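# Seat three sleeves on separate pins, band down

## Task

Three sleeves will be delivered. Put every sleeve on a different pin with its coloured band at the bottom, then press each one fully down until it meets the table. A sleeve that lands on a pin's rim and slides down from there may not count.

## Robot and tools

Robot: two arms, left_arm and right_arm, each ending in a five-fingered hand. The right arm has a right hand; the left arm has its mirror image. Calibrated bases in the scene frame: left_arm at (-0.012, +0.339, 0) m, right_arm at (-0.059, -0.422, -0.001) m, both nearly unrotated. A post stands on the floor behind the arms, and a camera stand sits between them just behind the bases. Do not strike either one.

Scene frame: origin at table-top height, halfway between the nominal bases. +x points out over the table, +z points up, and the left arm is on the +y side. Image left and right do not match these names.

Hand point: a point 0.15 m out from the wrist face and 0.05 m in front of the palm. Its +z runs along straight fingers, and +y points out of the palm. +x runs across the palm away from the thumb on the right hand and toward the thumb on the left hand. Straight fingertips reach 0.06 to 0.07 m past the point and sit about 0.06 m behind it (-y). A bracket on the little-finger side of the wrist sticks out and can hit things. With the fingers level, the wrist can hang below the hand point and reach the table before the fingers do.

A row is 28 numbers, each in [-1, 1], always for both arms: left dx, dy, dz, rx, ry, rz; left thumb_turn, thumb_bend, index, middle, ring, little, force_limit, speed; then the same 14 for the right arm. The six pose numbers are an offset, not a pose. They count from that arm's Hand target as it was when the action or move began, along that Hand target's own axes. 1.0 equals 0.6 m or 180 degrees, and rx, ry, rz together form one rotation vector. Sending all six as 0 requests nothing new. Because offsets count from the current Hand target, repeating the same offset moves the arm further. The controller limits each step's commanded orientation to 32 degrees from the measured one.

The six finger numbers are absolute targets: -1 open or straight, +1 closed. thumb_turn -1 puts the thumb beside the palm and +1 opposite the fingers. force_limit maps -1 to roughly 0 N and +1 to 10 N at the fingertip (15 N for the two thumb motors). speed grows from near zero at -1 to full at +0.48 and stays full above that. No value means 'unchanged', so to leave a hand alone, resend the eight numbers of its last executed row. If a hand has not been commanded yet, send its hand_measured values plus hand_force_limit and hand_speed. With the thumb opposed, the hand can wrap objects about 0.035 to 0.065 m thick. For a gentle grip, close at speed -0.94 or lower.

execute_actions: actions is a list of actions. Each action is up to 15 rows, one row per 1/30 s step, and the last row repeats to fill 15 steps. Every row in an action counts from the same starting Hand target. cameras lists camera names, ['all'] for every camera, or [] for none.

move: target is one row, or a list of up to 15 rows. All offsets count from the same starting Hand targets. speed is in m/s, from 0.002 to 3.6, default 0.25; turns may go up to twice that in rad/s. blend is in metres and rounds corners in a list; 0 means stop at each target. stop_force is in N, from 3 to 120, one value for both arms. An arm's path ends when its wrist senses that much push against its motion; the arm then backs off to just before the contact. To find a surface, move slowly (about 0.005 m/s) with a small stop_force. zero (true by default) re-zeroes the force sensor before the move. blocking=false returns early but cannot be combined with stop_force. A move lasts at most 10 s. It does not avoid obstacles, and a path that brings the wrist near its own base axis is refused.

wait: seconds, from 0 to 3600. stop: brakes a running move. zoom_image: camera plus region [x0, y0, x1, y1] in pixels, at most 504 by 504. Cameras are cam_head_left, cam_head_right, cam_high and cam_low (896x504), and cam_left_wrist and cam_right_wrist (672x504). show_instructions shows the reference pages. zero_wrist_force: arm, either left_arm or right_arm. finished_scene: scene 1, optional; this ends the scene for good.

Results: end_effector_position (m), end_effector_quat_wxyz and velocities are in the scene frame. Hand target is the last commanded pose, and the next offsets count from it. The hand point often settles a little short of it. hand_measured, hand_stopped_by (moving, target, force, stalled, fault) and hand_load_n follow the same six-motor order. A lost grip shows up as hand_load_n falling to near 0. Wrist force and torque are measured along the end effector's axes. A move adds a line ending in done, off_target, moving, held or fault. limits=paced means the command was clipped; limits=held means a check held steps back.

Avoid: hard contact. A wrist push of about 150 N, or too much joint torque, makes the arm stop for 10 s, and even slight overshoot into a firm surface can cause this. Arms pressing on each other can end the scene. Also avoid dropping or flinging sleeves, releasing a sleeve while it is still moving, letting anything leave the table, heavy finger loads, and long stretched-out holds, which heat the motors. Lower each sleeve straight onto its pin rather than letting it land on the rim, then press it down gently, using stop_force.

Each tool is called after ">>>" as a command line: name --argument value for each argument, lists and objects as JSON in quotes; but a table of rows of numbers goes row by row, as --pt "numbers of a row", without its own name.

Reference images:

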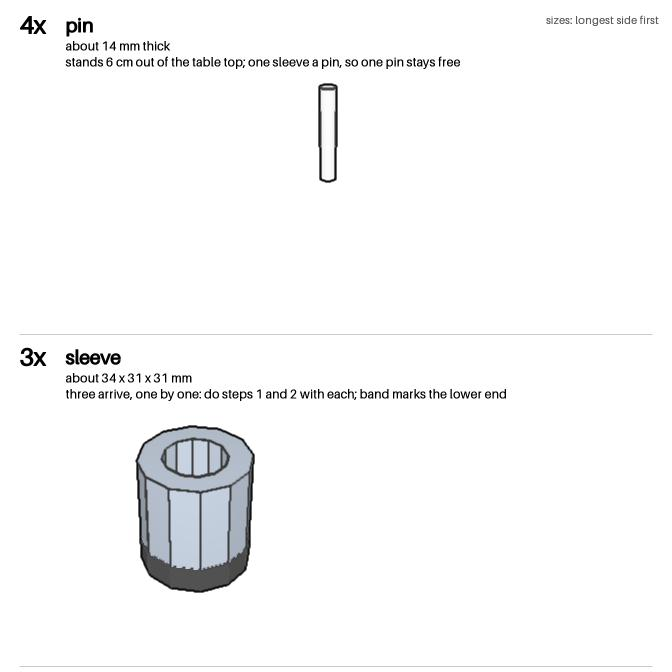

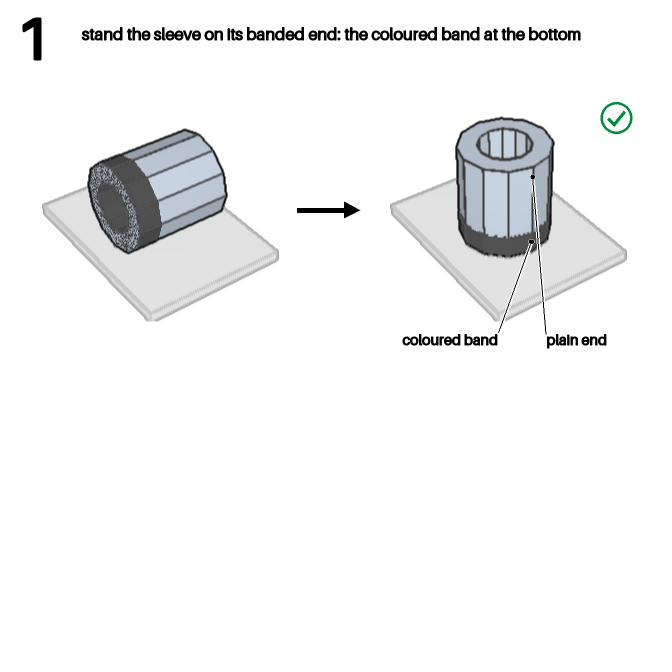

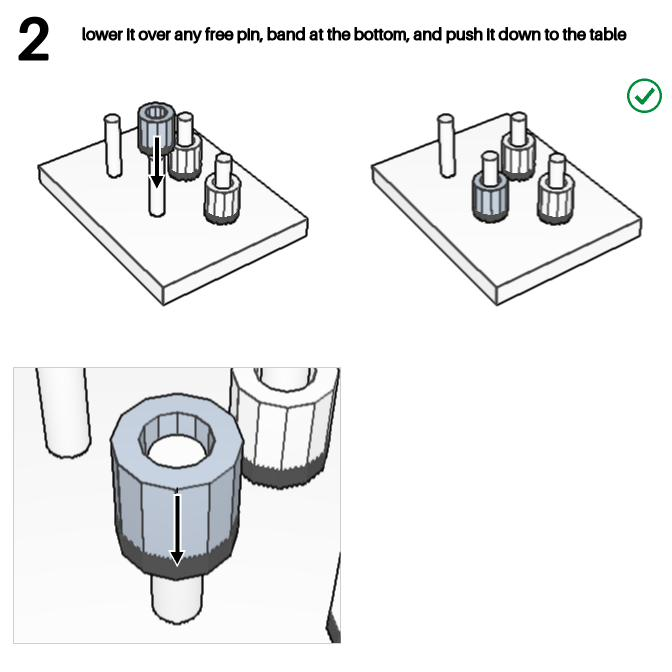

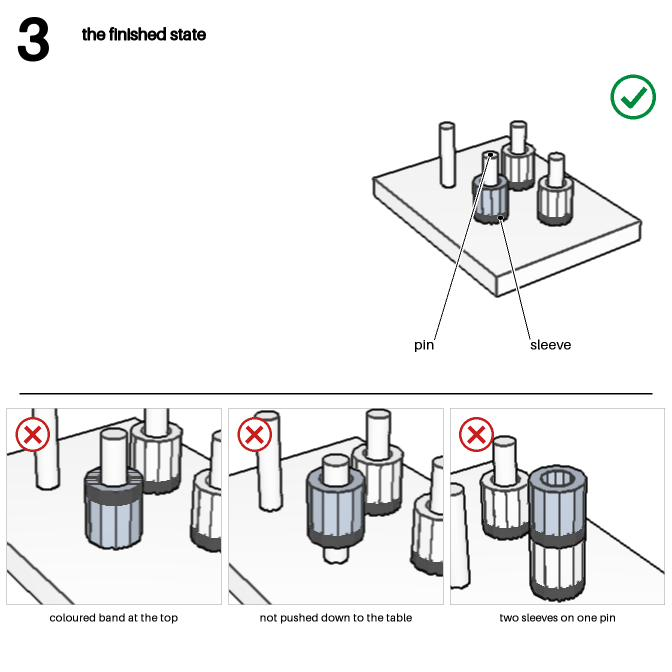

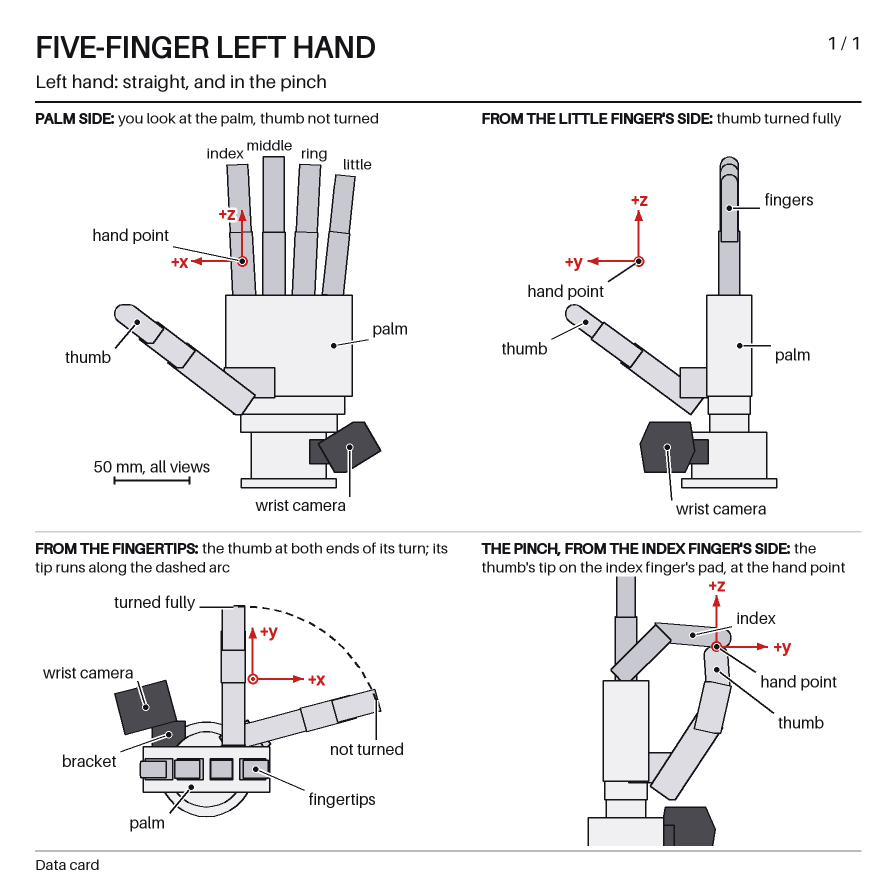

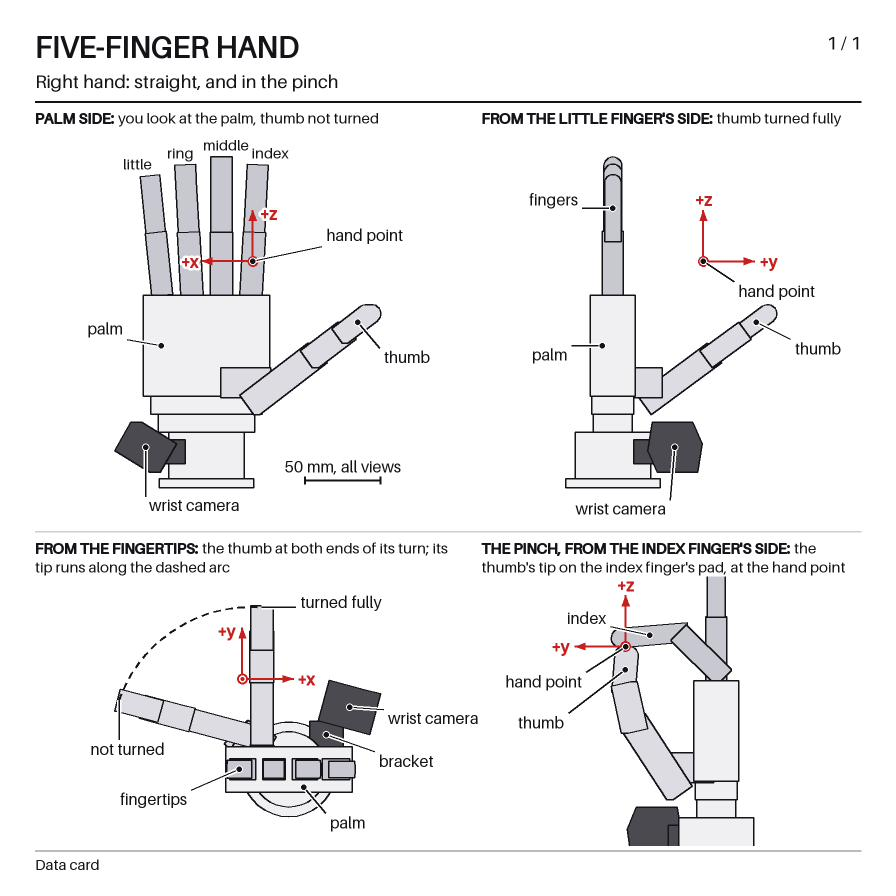

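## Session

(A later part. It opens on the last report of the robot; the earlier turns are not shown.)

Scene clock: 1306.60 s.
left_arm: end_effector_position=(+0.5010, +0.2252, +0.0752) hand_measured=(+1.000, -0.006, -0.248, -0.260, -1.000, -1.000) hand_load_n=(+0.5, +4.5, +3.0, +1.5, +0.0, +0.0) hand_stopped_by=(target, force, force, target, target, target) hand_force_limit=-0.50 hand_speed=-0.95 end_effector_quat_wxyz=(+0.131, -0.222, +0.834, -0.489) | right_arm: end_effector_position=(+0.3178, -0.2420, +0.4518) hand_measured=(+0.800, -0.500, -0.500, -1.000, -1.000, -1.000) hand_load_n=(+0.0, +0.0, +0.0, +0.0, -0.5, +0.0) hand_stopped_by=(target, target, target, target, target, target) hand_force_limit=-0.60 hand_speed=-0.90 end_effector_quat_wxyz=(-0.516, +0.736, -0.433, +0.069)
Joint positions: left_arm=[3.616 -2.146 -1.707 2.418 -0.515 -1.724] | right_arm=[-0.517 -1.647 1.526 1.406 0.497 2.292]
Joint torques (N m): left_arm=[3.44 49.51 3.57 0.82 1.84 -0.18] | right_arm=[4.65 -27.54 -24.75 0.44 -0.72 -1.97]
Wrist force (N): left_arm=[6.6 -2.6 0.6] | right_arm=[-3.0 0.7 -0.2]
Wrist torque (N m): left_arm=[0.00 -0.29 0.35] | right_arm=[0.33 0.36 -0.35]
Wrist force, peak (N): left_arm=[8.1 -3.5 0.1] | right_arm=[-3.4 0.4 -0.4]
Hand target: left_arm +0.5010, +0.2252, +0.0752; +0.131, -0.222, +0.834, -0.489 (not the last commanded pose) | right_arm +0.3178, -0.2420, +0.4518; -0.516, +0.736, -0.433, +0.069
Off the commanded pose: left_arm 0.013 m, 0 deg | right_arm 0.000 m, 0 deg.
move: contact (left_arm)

>>> move --pt "0.00667 0 0 0 0 0 1 0.3 -0.15 -0.26 -1 -1 -0.5 -0.95 0 0 0 0 0 0 0.8 -0.5 -0.5 -1 -1 -1 -0.6 -0.9" --pt "0.00667 -0.0327 -0.01834 0 0 0 1 0.3 -0.15 -0.26 -1 -1 -0.5 -0.95 0 0 0 0 0 0 0.8 -0.5 -0.5 -1 -1 -1 -0.6 -0.9" --pt "-0.03557 -0.0386 -0.00782 0 0 0 1 0.3 -0.15 -0.26 -1 -1 -0.5 -0.95 0 0 0 0 0 0 0.8 -0.5 -0.5 -1 -1 -1 -0.6 -0.9" --speed 0.03 --cameras '["cam_low","cam_high"]'

>>> zoom_image --camera "cam_low" --region '[140, 230, 260, 370]'

>>> zoom_image --camera "cam_high" --region '[460, 170, 550, 240]'

Scene clock: 1320.30 s.
left_arm: end_effector_position=(+0.5230, +0.2295, +0.0977) hand_measured=(+1.000, -0.006, -0.248, -0.260, -1.000, -1.000) hand_load_n=(+0.0, +4.5, +3.0, +1.5, +0.0, +0.0) hand_stopped_by=(target, force, force, target, target, target) hand_force_limit=-0.50 hand_speed=-0.95 end_effector_quat_wxyz=(+0.131, -0.222, +0.833, -0.489) | right_arm: end_effector_position=(+0.3178, -0.2420, +0.4518) hand_measured=(+0.800, -0.500, -0.500, -1.000, -1.000, -1.000) hand_load_n=(+0.0, +0.0, +0.0, +0.0, -0.5, +0.0) hand_stopped_by=(target, target, target, target, target, target) hand_force_limit=-0.60 hand_speed=-0.90 end_effector_quat_wxyz=(-0.516, +0.736, -0.433, +0.069)
Joint positions: left_arm=[3.603 -2.153 -1.614 2.354 -0.517 -1.749] | right_arm=[-0.517 -1.647 1.526 1.406 0.497 2.292]
Joint torques (N m): left_arm=[1.13 50.76 2.13 -1.94 -0.01 1.32] | right_arm=[4.53 -26.98 -24.72 0.45 -0.88 -2.03]
Wrist force (N): left_arm=[4.3 -1.9 1.7] | right_arm=[-3.2 0.9 -0.3]
Wrist torque (N m): left_arm=[0.01 -0.22 0.43] | right_arm=[0.37 0.39 -0.36]
Wrist force, peak (N): left_arm=[6.8 -2.8 0.5] | right_arm=[-3.7 0.7 -0.3]
Hand target: left_arm +0.5230, +0.2296, +0.0977; +0.131, -0.222, +0.834, -0.489 | right_arm +0.3178, -0.2420, +0.4518; -0.516, +0.736, -0.433, +0.069
Off the commanded pose: left_arm 0.000 m, 0 deg | right_arm 0.000 m, 0 deg.
move: done
Images, in order (width x height): cam_high 896x504, cam_low 896x504.

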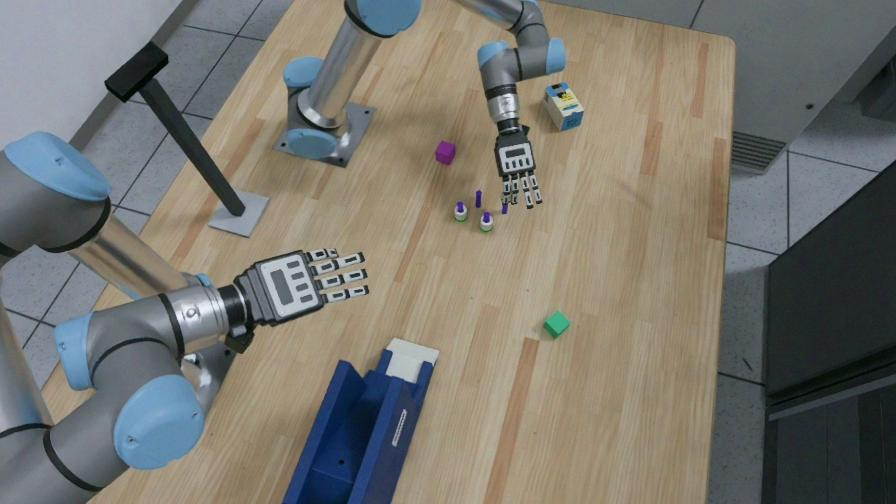

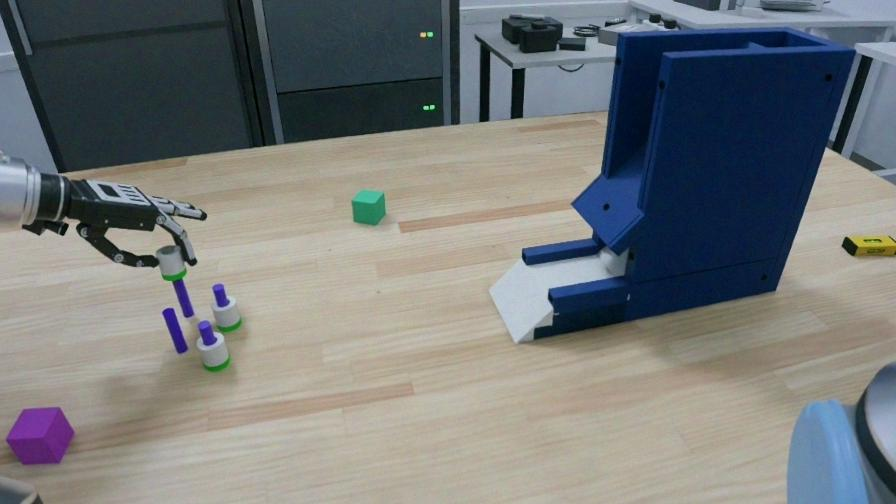

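Scaled by 3.600 from the camera's image (finer frame: 1280x720).

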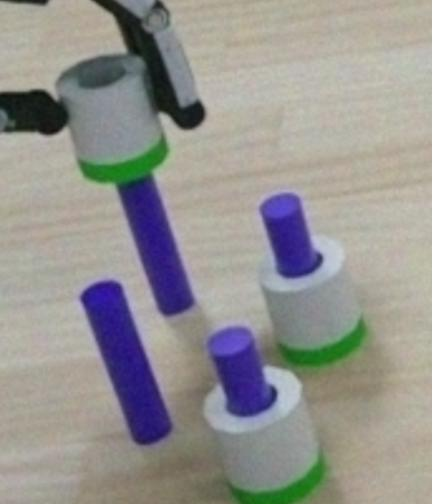

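Scaled by 5.600 from the camera's image (finer frame: 1280x720).

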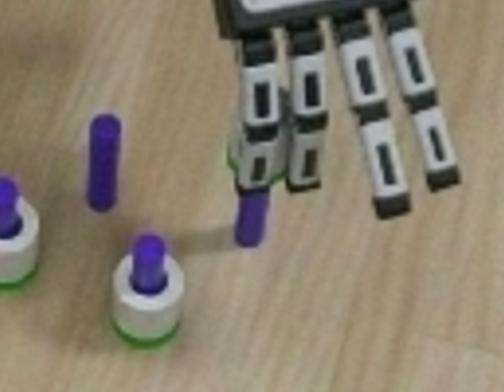

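>>> move --target '[0,0.02136,0.01198,0,0,0,1,0.3,-0.15,-0.26,-1,-1,-0.5,-0.95,0,0,0,0,0,0,0.8,-0.5,-0.5,-1,-1,-1,-0.6,-0.9]' --speed 0.005 --stop_force 3 --cameras '["cam_low"]'

>>> zoom_image --camera "cam_low" --region '[140, 230, 260, 370]'

Scene clock: 1328.53 s.
left_arm: end_effector_position=(+0.5230, +0.2296, +0.0830) hand_measured=(+1.000, -0.006, -0.248, -0.260, -1.000, -1.000) hand_load_n=(+0.0, +4.5, +3.0, +1.5, +0.0, +0.0) hand_stopped_by=(target, force, force, target, target, target) hand_force_limit=-0.50 hand_speed=-0.95 end_effector_quat_wxyz=(+0.131, -0.222, +0.834, -0.489) | right_arm: end_effector_position=(+0.3178, -0.2420, +0.4518) hand_measured=(+0.800, -0.500, -0.500, -1.000, -1.000, -1.000) hand_load_n=(+0.0, +0.0, +0.0, +0.0, +0.0, +0.0) hand_stopped_by=(target, target, target, target, target, target) hand_force_limit=-0.60 hand_speed=-0.90 end_effector_quat_wxyz=(-0.516, +0.736, -0.433, +0.069)
Joint positions: left_arm=[3.603 -2.173 -1.625 2.385 -0.517 -1.749] | right_arm=[-0.517 -1.647 1.526 1.406 0.497 2.292]
Joint torques (N m): left_arm=[-4.85 39.11 6.62 -3.71 1.13 -1.97] | right_arm=[5.15 -26.69 -24.19 0.48 -0.78 -1.94]
Wrist force (N): left_arm=[4.5 -2.0 1.6] | right_arm=[-3.2 0.6 -0.3]
Wrist torque (N m): left_arm=[-0.01 -0.25 0.41] | right_arm=[0.35 0.38 -0.36]
Wrist force, peak (N): left_arm=[4.5 -2.3 1.6] | right_arm=[-3.6 0.6 -0.3]
Hand target: left_arm +0.5230, +0.2296, +0.0830; +0.131, -0.222, +0.834, -0.489 | right_arm +0.3178, -0.2420, +0.4518; -0.516, +0.736, -0.433, +0.069
Off the commanded pose: left_arm 0.000 m, 0 deg | right_arm 0.000 m, 0 deg.
move: done

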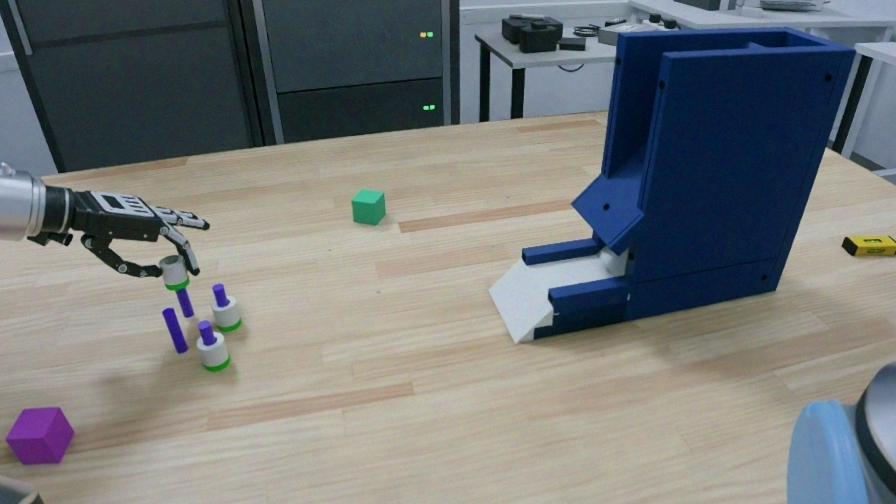

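Scaled by 3.600 from the camera's image (finer frame: 1280x720).

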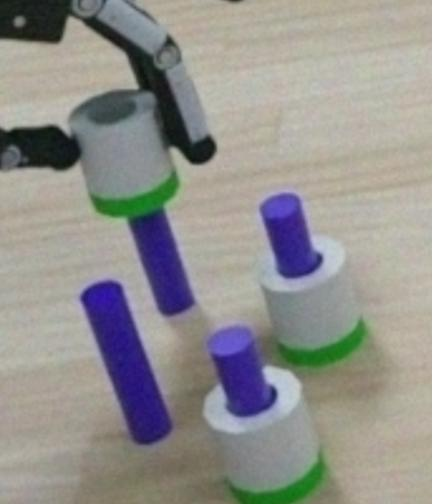

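>>> move --target '[0,0.06685,0.0375,0,0,0,1,0.3,-0.15,-0.26,-1,-1,-0.5,-0.95,0,0,0,0,0,0,0.8,-0.5,-0.5,-1,-1,-1,-0.6,-0.9]' --speed 0.02 --stop_force 5

>>> move --target '[0,0.01744,0.00978,0,0,0,1,0.3,-0.15,-0.26,-1,-1,-0.5,-0.95,0,0,0,0,0,0,0.8,-0.5,-0.5,-1,-1,-1,-0.6,-0.9]' --speed 0.005 --stop_force 5 --cameras '["cam_low"]'

>>> zoom_image --camera "cam_low" --region '[140, 230, 260, 370]'

Scene clock: 1336.13 s.
left_arm: end_effector_position=(+0.5231, +0.2295, +0.0370) hand_measured=(+1.000, -0.006, -0.248, -0.260, -1.000, -1.000) hand_load_n=(+0.0, +4.5, +3.0, +1.5, +0.0, +0.0) hand_stopped_by=(target, force, force, target, target, target) hand_force_limit=-0.50 hand_speed=-0.95 end_effector_quat_wxyz=(+0.131, -0.222, +0.834, -0.489) | right_arm: end_effector_position=(+0.3178, -0.2420, +0.4518) hand_measured=(+0.800, -0.500, -0.500, -1.000, -1.000, -1.000) hand_load_n=(+0.0, +0.0, +0.0, +0.0, +0.0, +0.0) hand_stopped_by=(target, target, target, target, target, target) hand_force_limit=-0.60 hand_speed=-0.90 end_effector_quat_wxyz=(-0.516, +0.736, -0.433, +0.069)
Joint positions: left_arm=[3.603 -2.244 -1.649 2.48 -0.517 -1.749] | right_arm=[-0.517 -1.647 1.526 1.406 0.497 2.292]
Joint torques (N m): left_arm=[-7.06 52.9 22.28 -5.2 0.36 -2.02] | right_arm=[4.51 -26.82 -24.42 0.48 -0.91 -1.95]
Wrist force (N): left_arm=[4.4 -1.9 1.9] | right_arm=[-3.0 0.8 -0.3]
Wrist torque (N m): left_arm=[-0.02 -0.22 0.43] | right_arm=[0.35 0.37 -0.36]
Wrist force, peak (N): left_arm=[4.8 -2.1 1.6] | right_arm=[-3.5 0.8 -0.3]
Hand target: left_arm +0.5232, +0.2295, +0.0370; +0.131, -0.222, +0.834, -0.489 | right_arm +0.3178, -0.2420, +0.4518; -0.516, +0.736, -0.433, +0.069
Off the commanded pose: left_arm 0.000 m, 0 deg | right_arm 0.000 m, 0 deg.
move: done

Scene clock: 1338.03 s.
left_arm: end_effector_position=(+0.5232, +0.2295, +0.0327) hand_measured=(+1.000, -0.006, -0.248, -0.260, -1.000, -1.000) hand_load_n=(+0.0, +4.5, +3.0, +1.5, +0.0, +0.0) hand_stopped_by=(target, force, force, target, target, target) hand_force_limit=-0.50 hand_speed=-0.95 end_effector_quat_wxyz=(+0.131, -0.222, +0.834, -0.489) | right_arm: end_effector_position=(+0.3178, -0.2420, +0.4518) hand_measured=(+0.800, -0.500, -0.500, -1.000, -1.000, -1.000) hand_load_n=(+0.0, +0.0, +0.0, +0.0, +0.0, +0.0) hand_stopped_by=(target, target, target, target, target, target) hand_force_limit=-0.60 hand_speed=-0.90 end_effector_quat_wxyz=(-0.516, +0.736, -0.433, +0.069)
Joint positions: left_arm=[3.603 -2.251 -1.65 2.488 -0.517 -1.749] | right_arm=[-0.517 -1.647 1.526 1.406 0.497 2.292]
Joint torques (N m): left_arm=[-6.61 52.2 17.4 -4.83 0.49 -2.06] | right_arm=[4.58 -26.9 -23.92 0.45 -0.96 -1.98]
Wrist force (N): left_arm=[4.9 -3.8 0.9] | right_arm=[-3.3 0.6 -0.3]
Wrist torque (N m): left_arm=[-0.03 -0.26 0.47] | right_arm=[0.33 0.42 -0.38]
Wrist force, peak (N): left_arm=[5.4 -8.0 -2.2] | right_arm=[-3.5 0.6 -0.5]
Hand target: left_arm +0.5232, +0.2295, +0.0327; +0.131, -0.222, +0.834, -0.489 (not the last commanded pose) | right_arm +0.3178, -0.2420, +0.4518; -0.516, +0.736, -0.433, +0.069
Off the commanded pose: left_arm 0.008 m, 0 deg | right_arm 0.000 m, 0 deg.
move: contact (left_arm)

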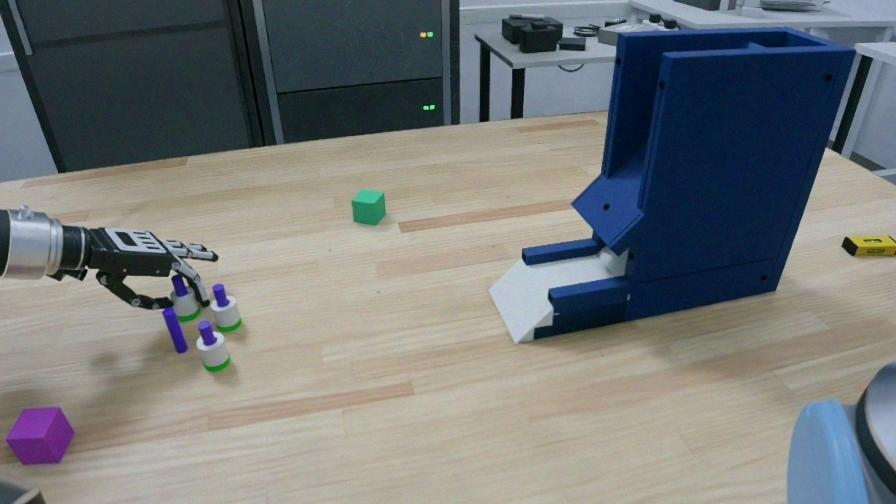

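Scaled by 3.600 from the camera's image (finer frame: 1280x720).

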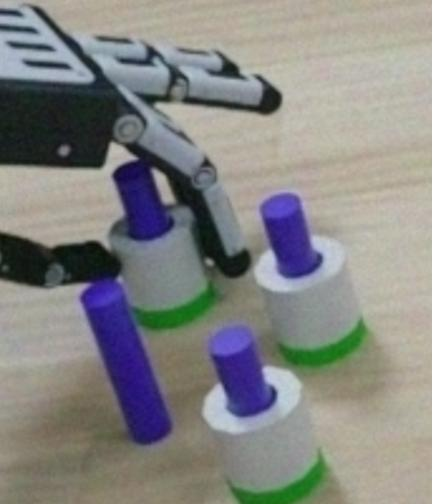

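>>> move --target '[0,0,0,0,0,0,1,-0.3,-0.42,-0.42,-1,-1,-0.5,-0.85,0,0,0,0,0,0,0.8,-0.5,-0.5,-1,-1,-1,-0.6,-0.9]' --speed 0.02

>>> move --target '[0,-0.1453,-0.0815,0,0,0,1,-0.3,-0.42,-0.42,-1,-1,-0.5,-0.85,0,0,0,0,0,0,0.8,-0.5,-0.5,-1,-1,-1,-0.6,-0.9]' --speed 0.08 --cameras '["cam_low","cam_high"]'

>>> zoom_image --camera "cam_low" --region '[140, 250, 260, 390]'

Scene clock: 1342.17 s.
left_arm: end_effector_position=(+0.5232, +0.2295, +0.0327) hand_measured=(+1.000, -0.300, -0.420, -0.420, -1.000, -1.000) hand_load_n=(+0.0, +0.0, +0.0, +0.0, +0.0, +0.0) hand_stopped_by=(target, target, target, target, target, target) hand_force_limit=-0.50 hand_speed=-0.85 end_effector_quat_wxyz=(+0.131, -0.222, +0.834, -0.489) | right_arm: end_effector_position=(+0.3178, -0.2420, +0.4518) hand_measured=(+0.800, -0.500, -0.500, -1.000, -1.000, -1.000) hand_load_n=(+0.0, +0.0, +0.0, +0.0, +0.0, +0.0) hand_stopped_by=(target, target, target, target, target, target) hand_force_limit=-0.60 hand_speed=-0.90 end_effector_quat_wxyz=(-0.516, +0.736, -0.433, +0.069)
Joint positions: left_arm=[3.603 -2.251 -1.65 2.488 -0.517 -1.749] | right_arm=[-0.517 -1.647 1.526 1.406 0.497 2.292]
Joint torques (N m): left_arm=[-7.26 51.33 23.69 -4.53 0.59 -1.96] | right_arm=[4.86 -26.82 -24.32 0.41 -1.06 -1.96]
Wrist force (N): left_arm=[4.3 -2.2 1.6] | right_arm=[-3.0 0.6 -0.5]
Wrist torque (N m): left_arm=[-0.01 -0.21 0.42] | right_arm=[0.35 0.37 -0.36]
Wrist force, peak (N): left_arm=[4.9 -4.8 -0.1] | right_arm=[-3.5 0.6 -0.5]
Hand target: left_arm +0.5232, +0.2295, +0.0327; +0.131, -0.222, +0.834, -0.489 | right_arm +0.3178, -0.2420, +0.4518; -0.516, +0.736, -0.433, +0.069
Off the commanded pose: left_arm 0.000 m, 0 deg | right_arm 0.000 m, 0 deg.
move: done

Scene clock: 1343.77 s.
left_arm: end_effector_position=(+0.5230, +0.2296, +0.1327) hand_measured=(+1.000, -0.300, -0.420, -0.420, -1.000, -1.000) hand_load_n=(+0.0, +0.0, +0.0, +0.0, +0.0, +0.0) hand_stopped_by=(target, target, target, target, target, target) hand_force_limit=-0.50 hand_speed=-0.85 end_effector_quat_wxyz=(+0.131, -0.222, +0.834, -0.489) | right_arm: end_effector_position=(+0.3178, -0.2420, +0.4518) hand_measured=(+0.800, -0.500, -0.500, -1.000, -1.000, -1.000) hand_load_n=(+0.0, +0.0, +0.0, +0.0, +0.0, +0.0) hand_stopped_by=(target, target, target, target, target, target) hand_force_limit=-0.60 hand_speed=-0.90 end_effector_quat_wxyz=(-0.516, +0.736, -0.433, +0.069)
Joint positions: left_arm=[3.604 -2.107 -1.585 2.278 -0.517 -1.749] | right_arm=[-0.517 -1.647 1.526 1.406 0.497 2.292]
Joint torques (N m): left_arm=[7.58 24.96 3.45 0.45 2.63 1.47] | right_arm=[5.03 -26.51 -24.77 0.58 -1.1 -1.92]
Wrist force (N): left_arm=[4.6 -2.3 1.8] | right_arm=[-3.3 0.6 -0.4]
Wrist torque (N m): left_arm=[-0.03 -0.25 0.32] | right_arm=[0.34 0.41 -0.38]
Wrist force, peak (N): left_arm=[4.6 -3.0 1.1] | right_arm=[-3.4 0.6 -0.5]
Hand target: left_arm +0.5229, +0.2296, +0.1326; +0.131, -0.222, +0.834, -0.489 | right_arm +0.3178, -0.2420, +0.4518; -0.516, +0.736, -0.433, +0.069
Off the commanded pose: left_arm 0.000 m, 0 deg | right_arm 0.000 m, 0 deg.
move: done
Images, in order (width x height): cam_high 896x504, cam_low 896x504.

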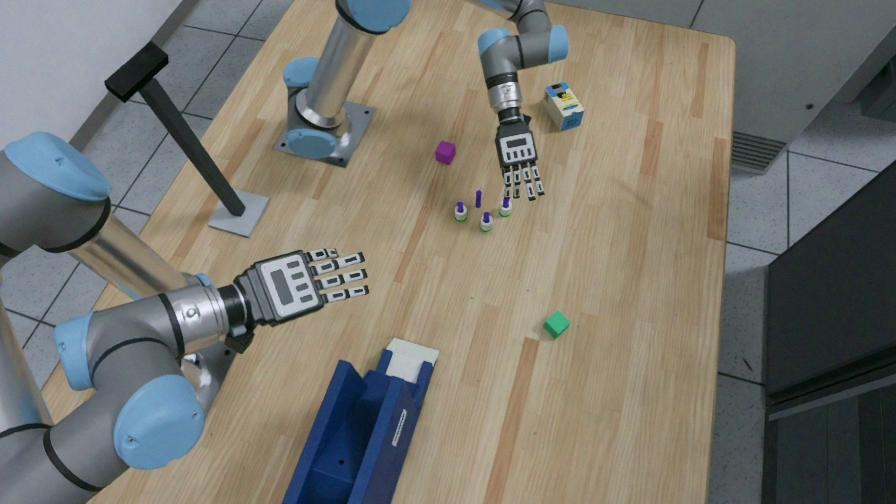

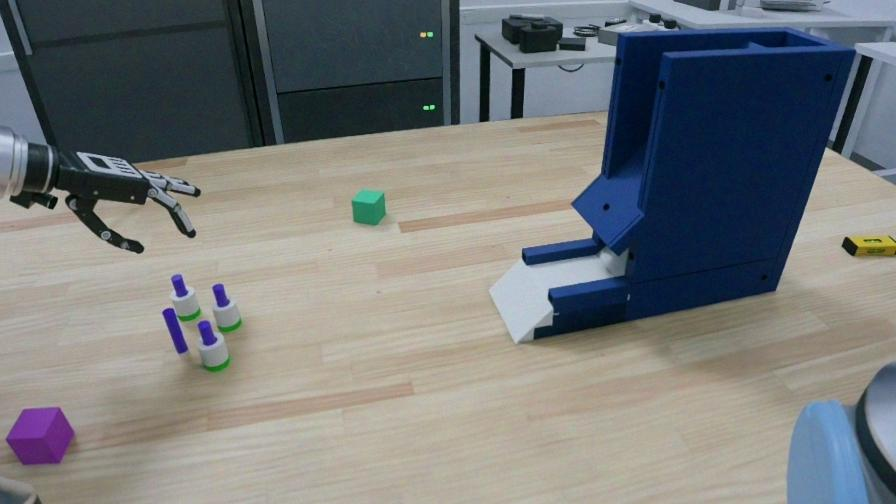

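Scaled by 3.600 from the camera's image (finer frame: 1280x720).

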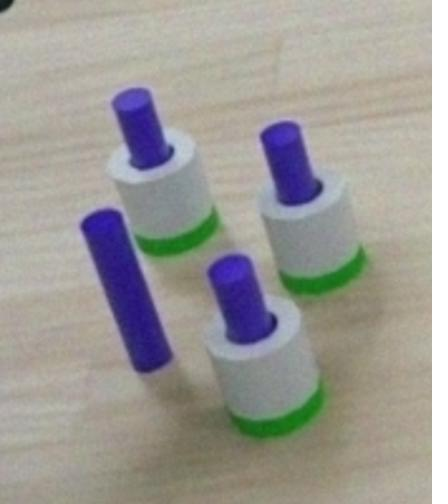

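>>> finished_scene

The scene is finished: the task was done.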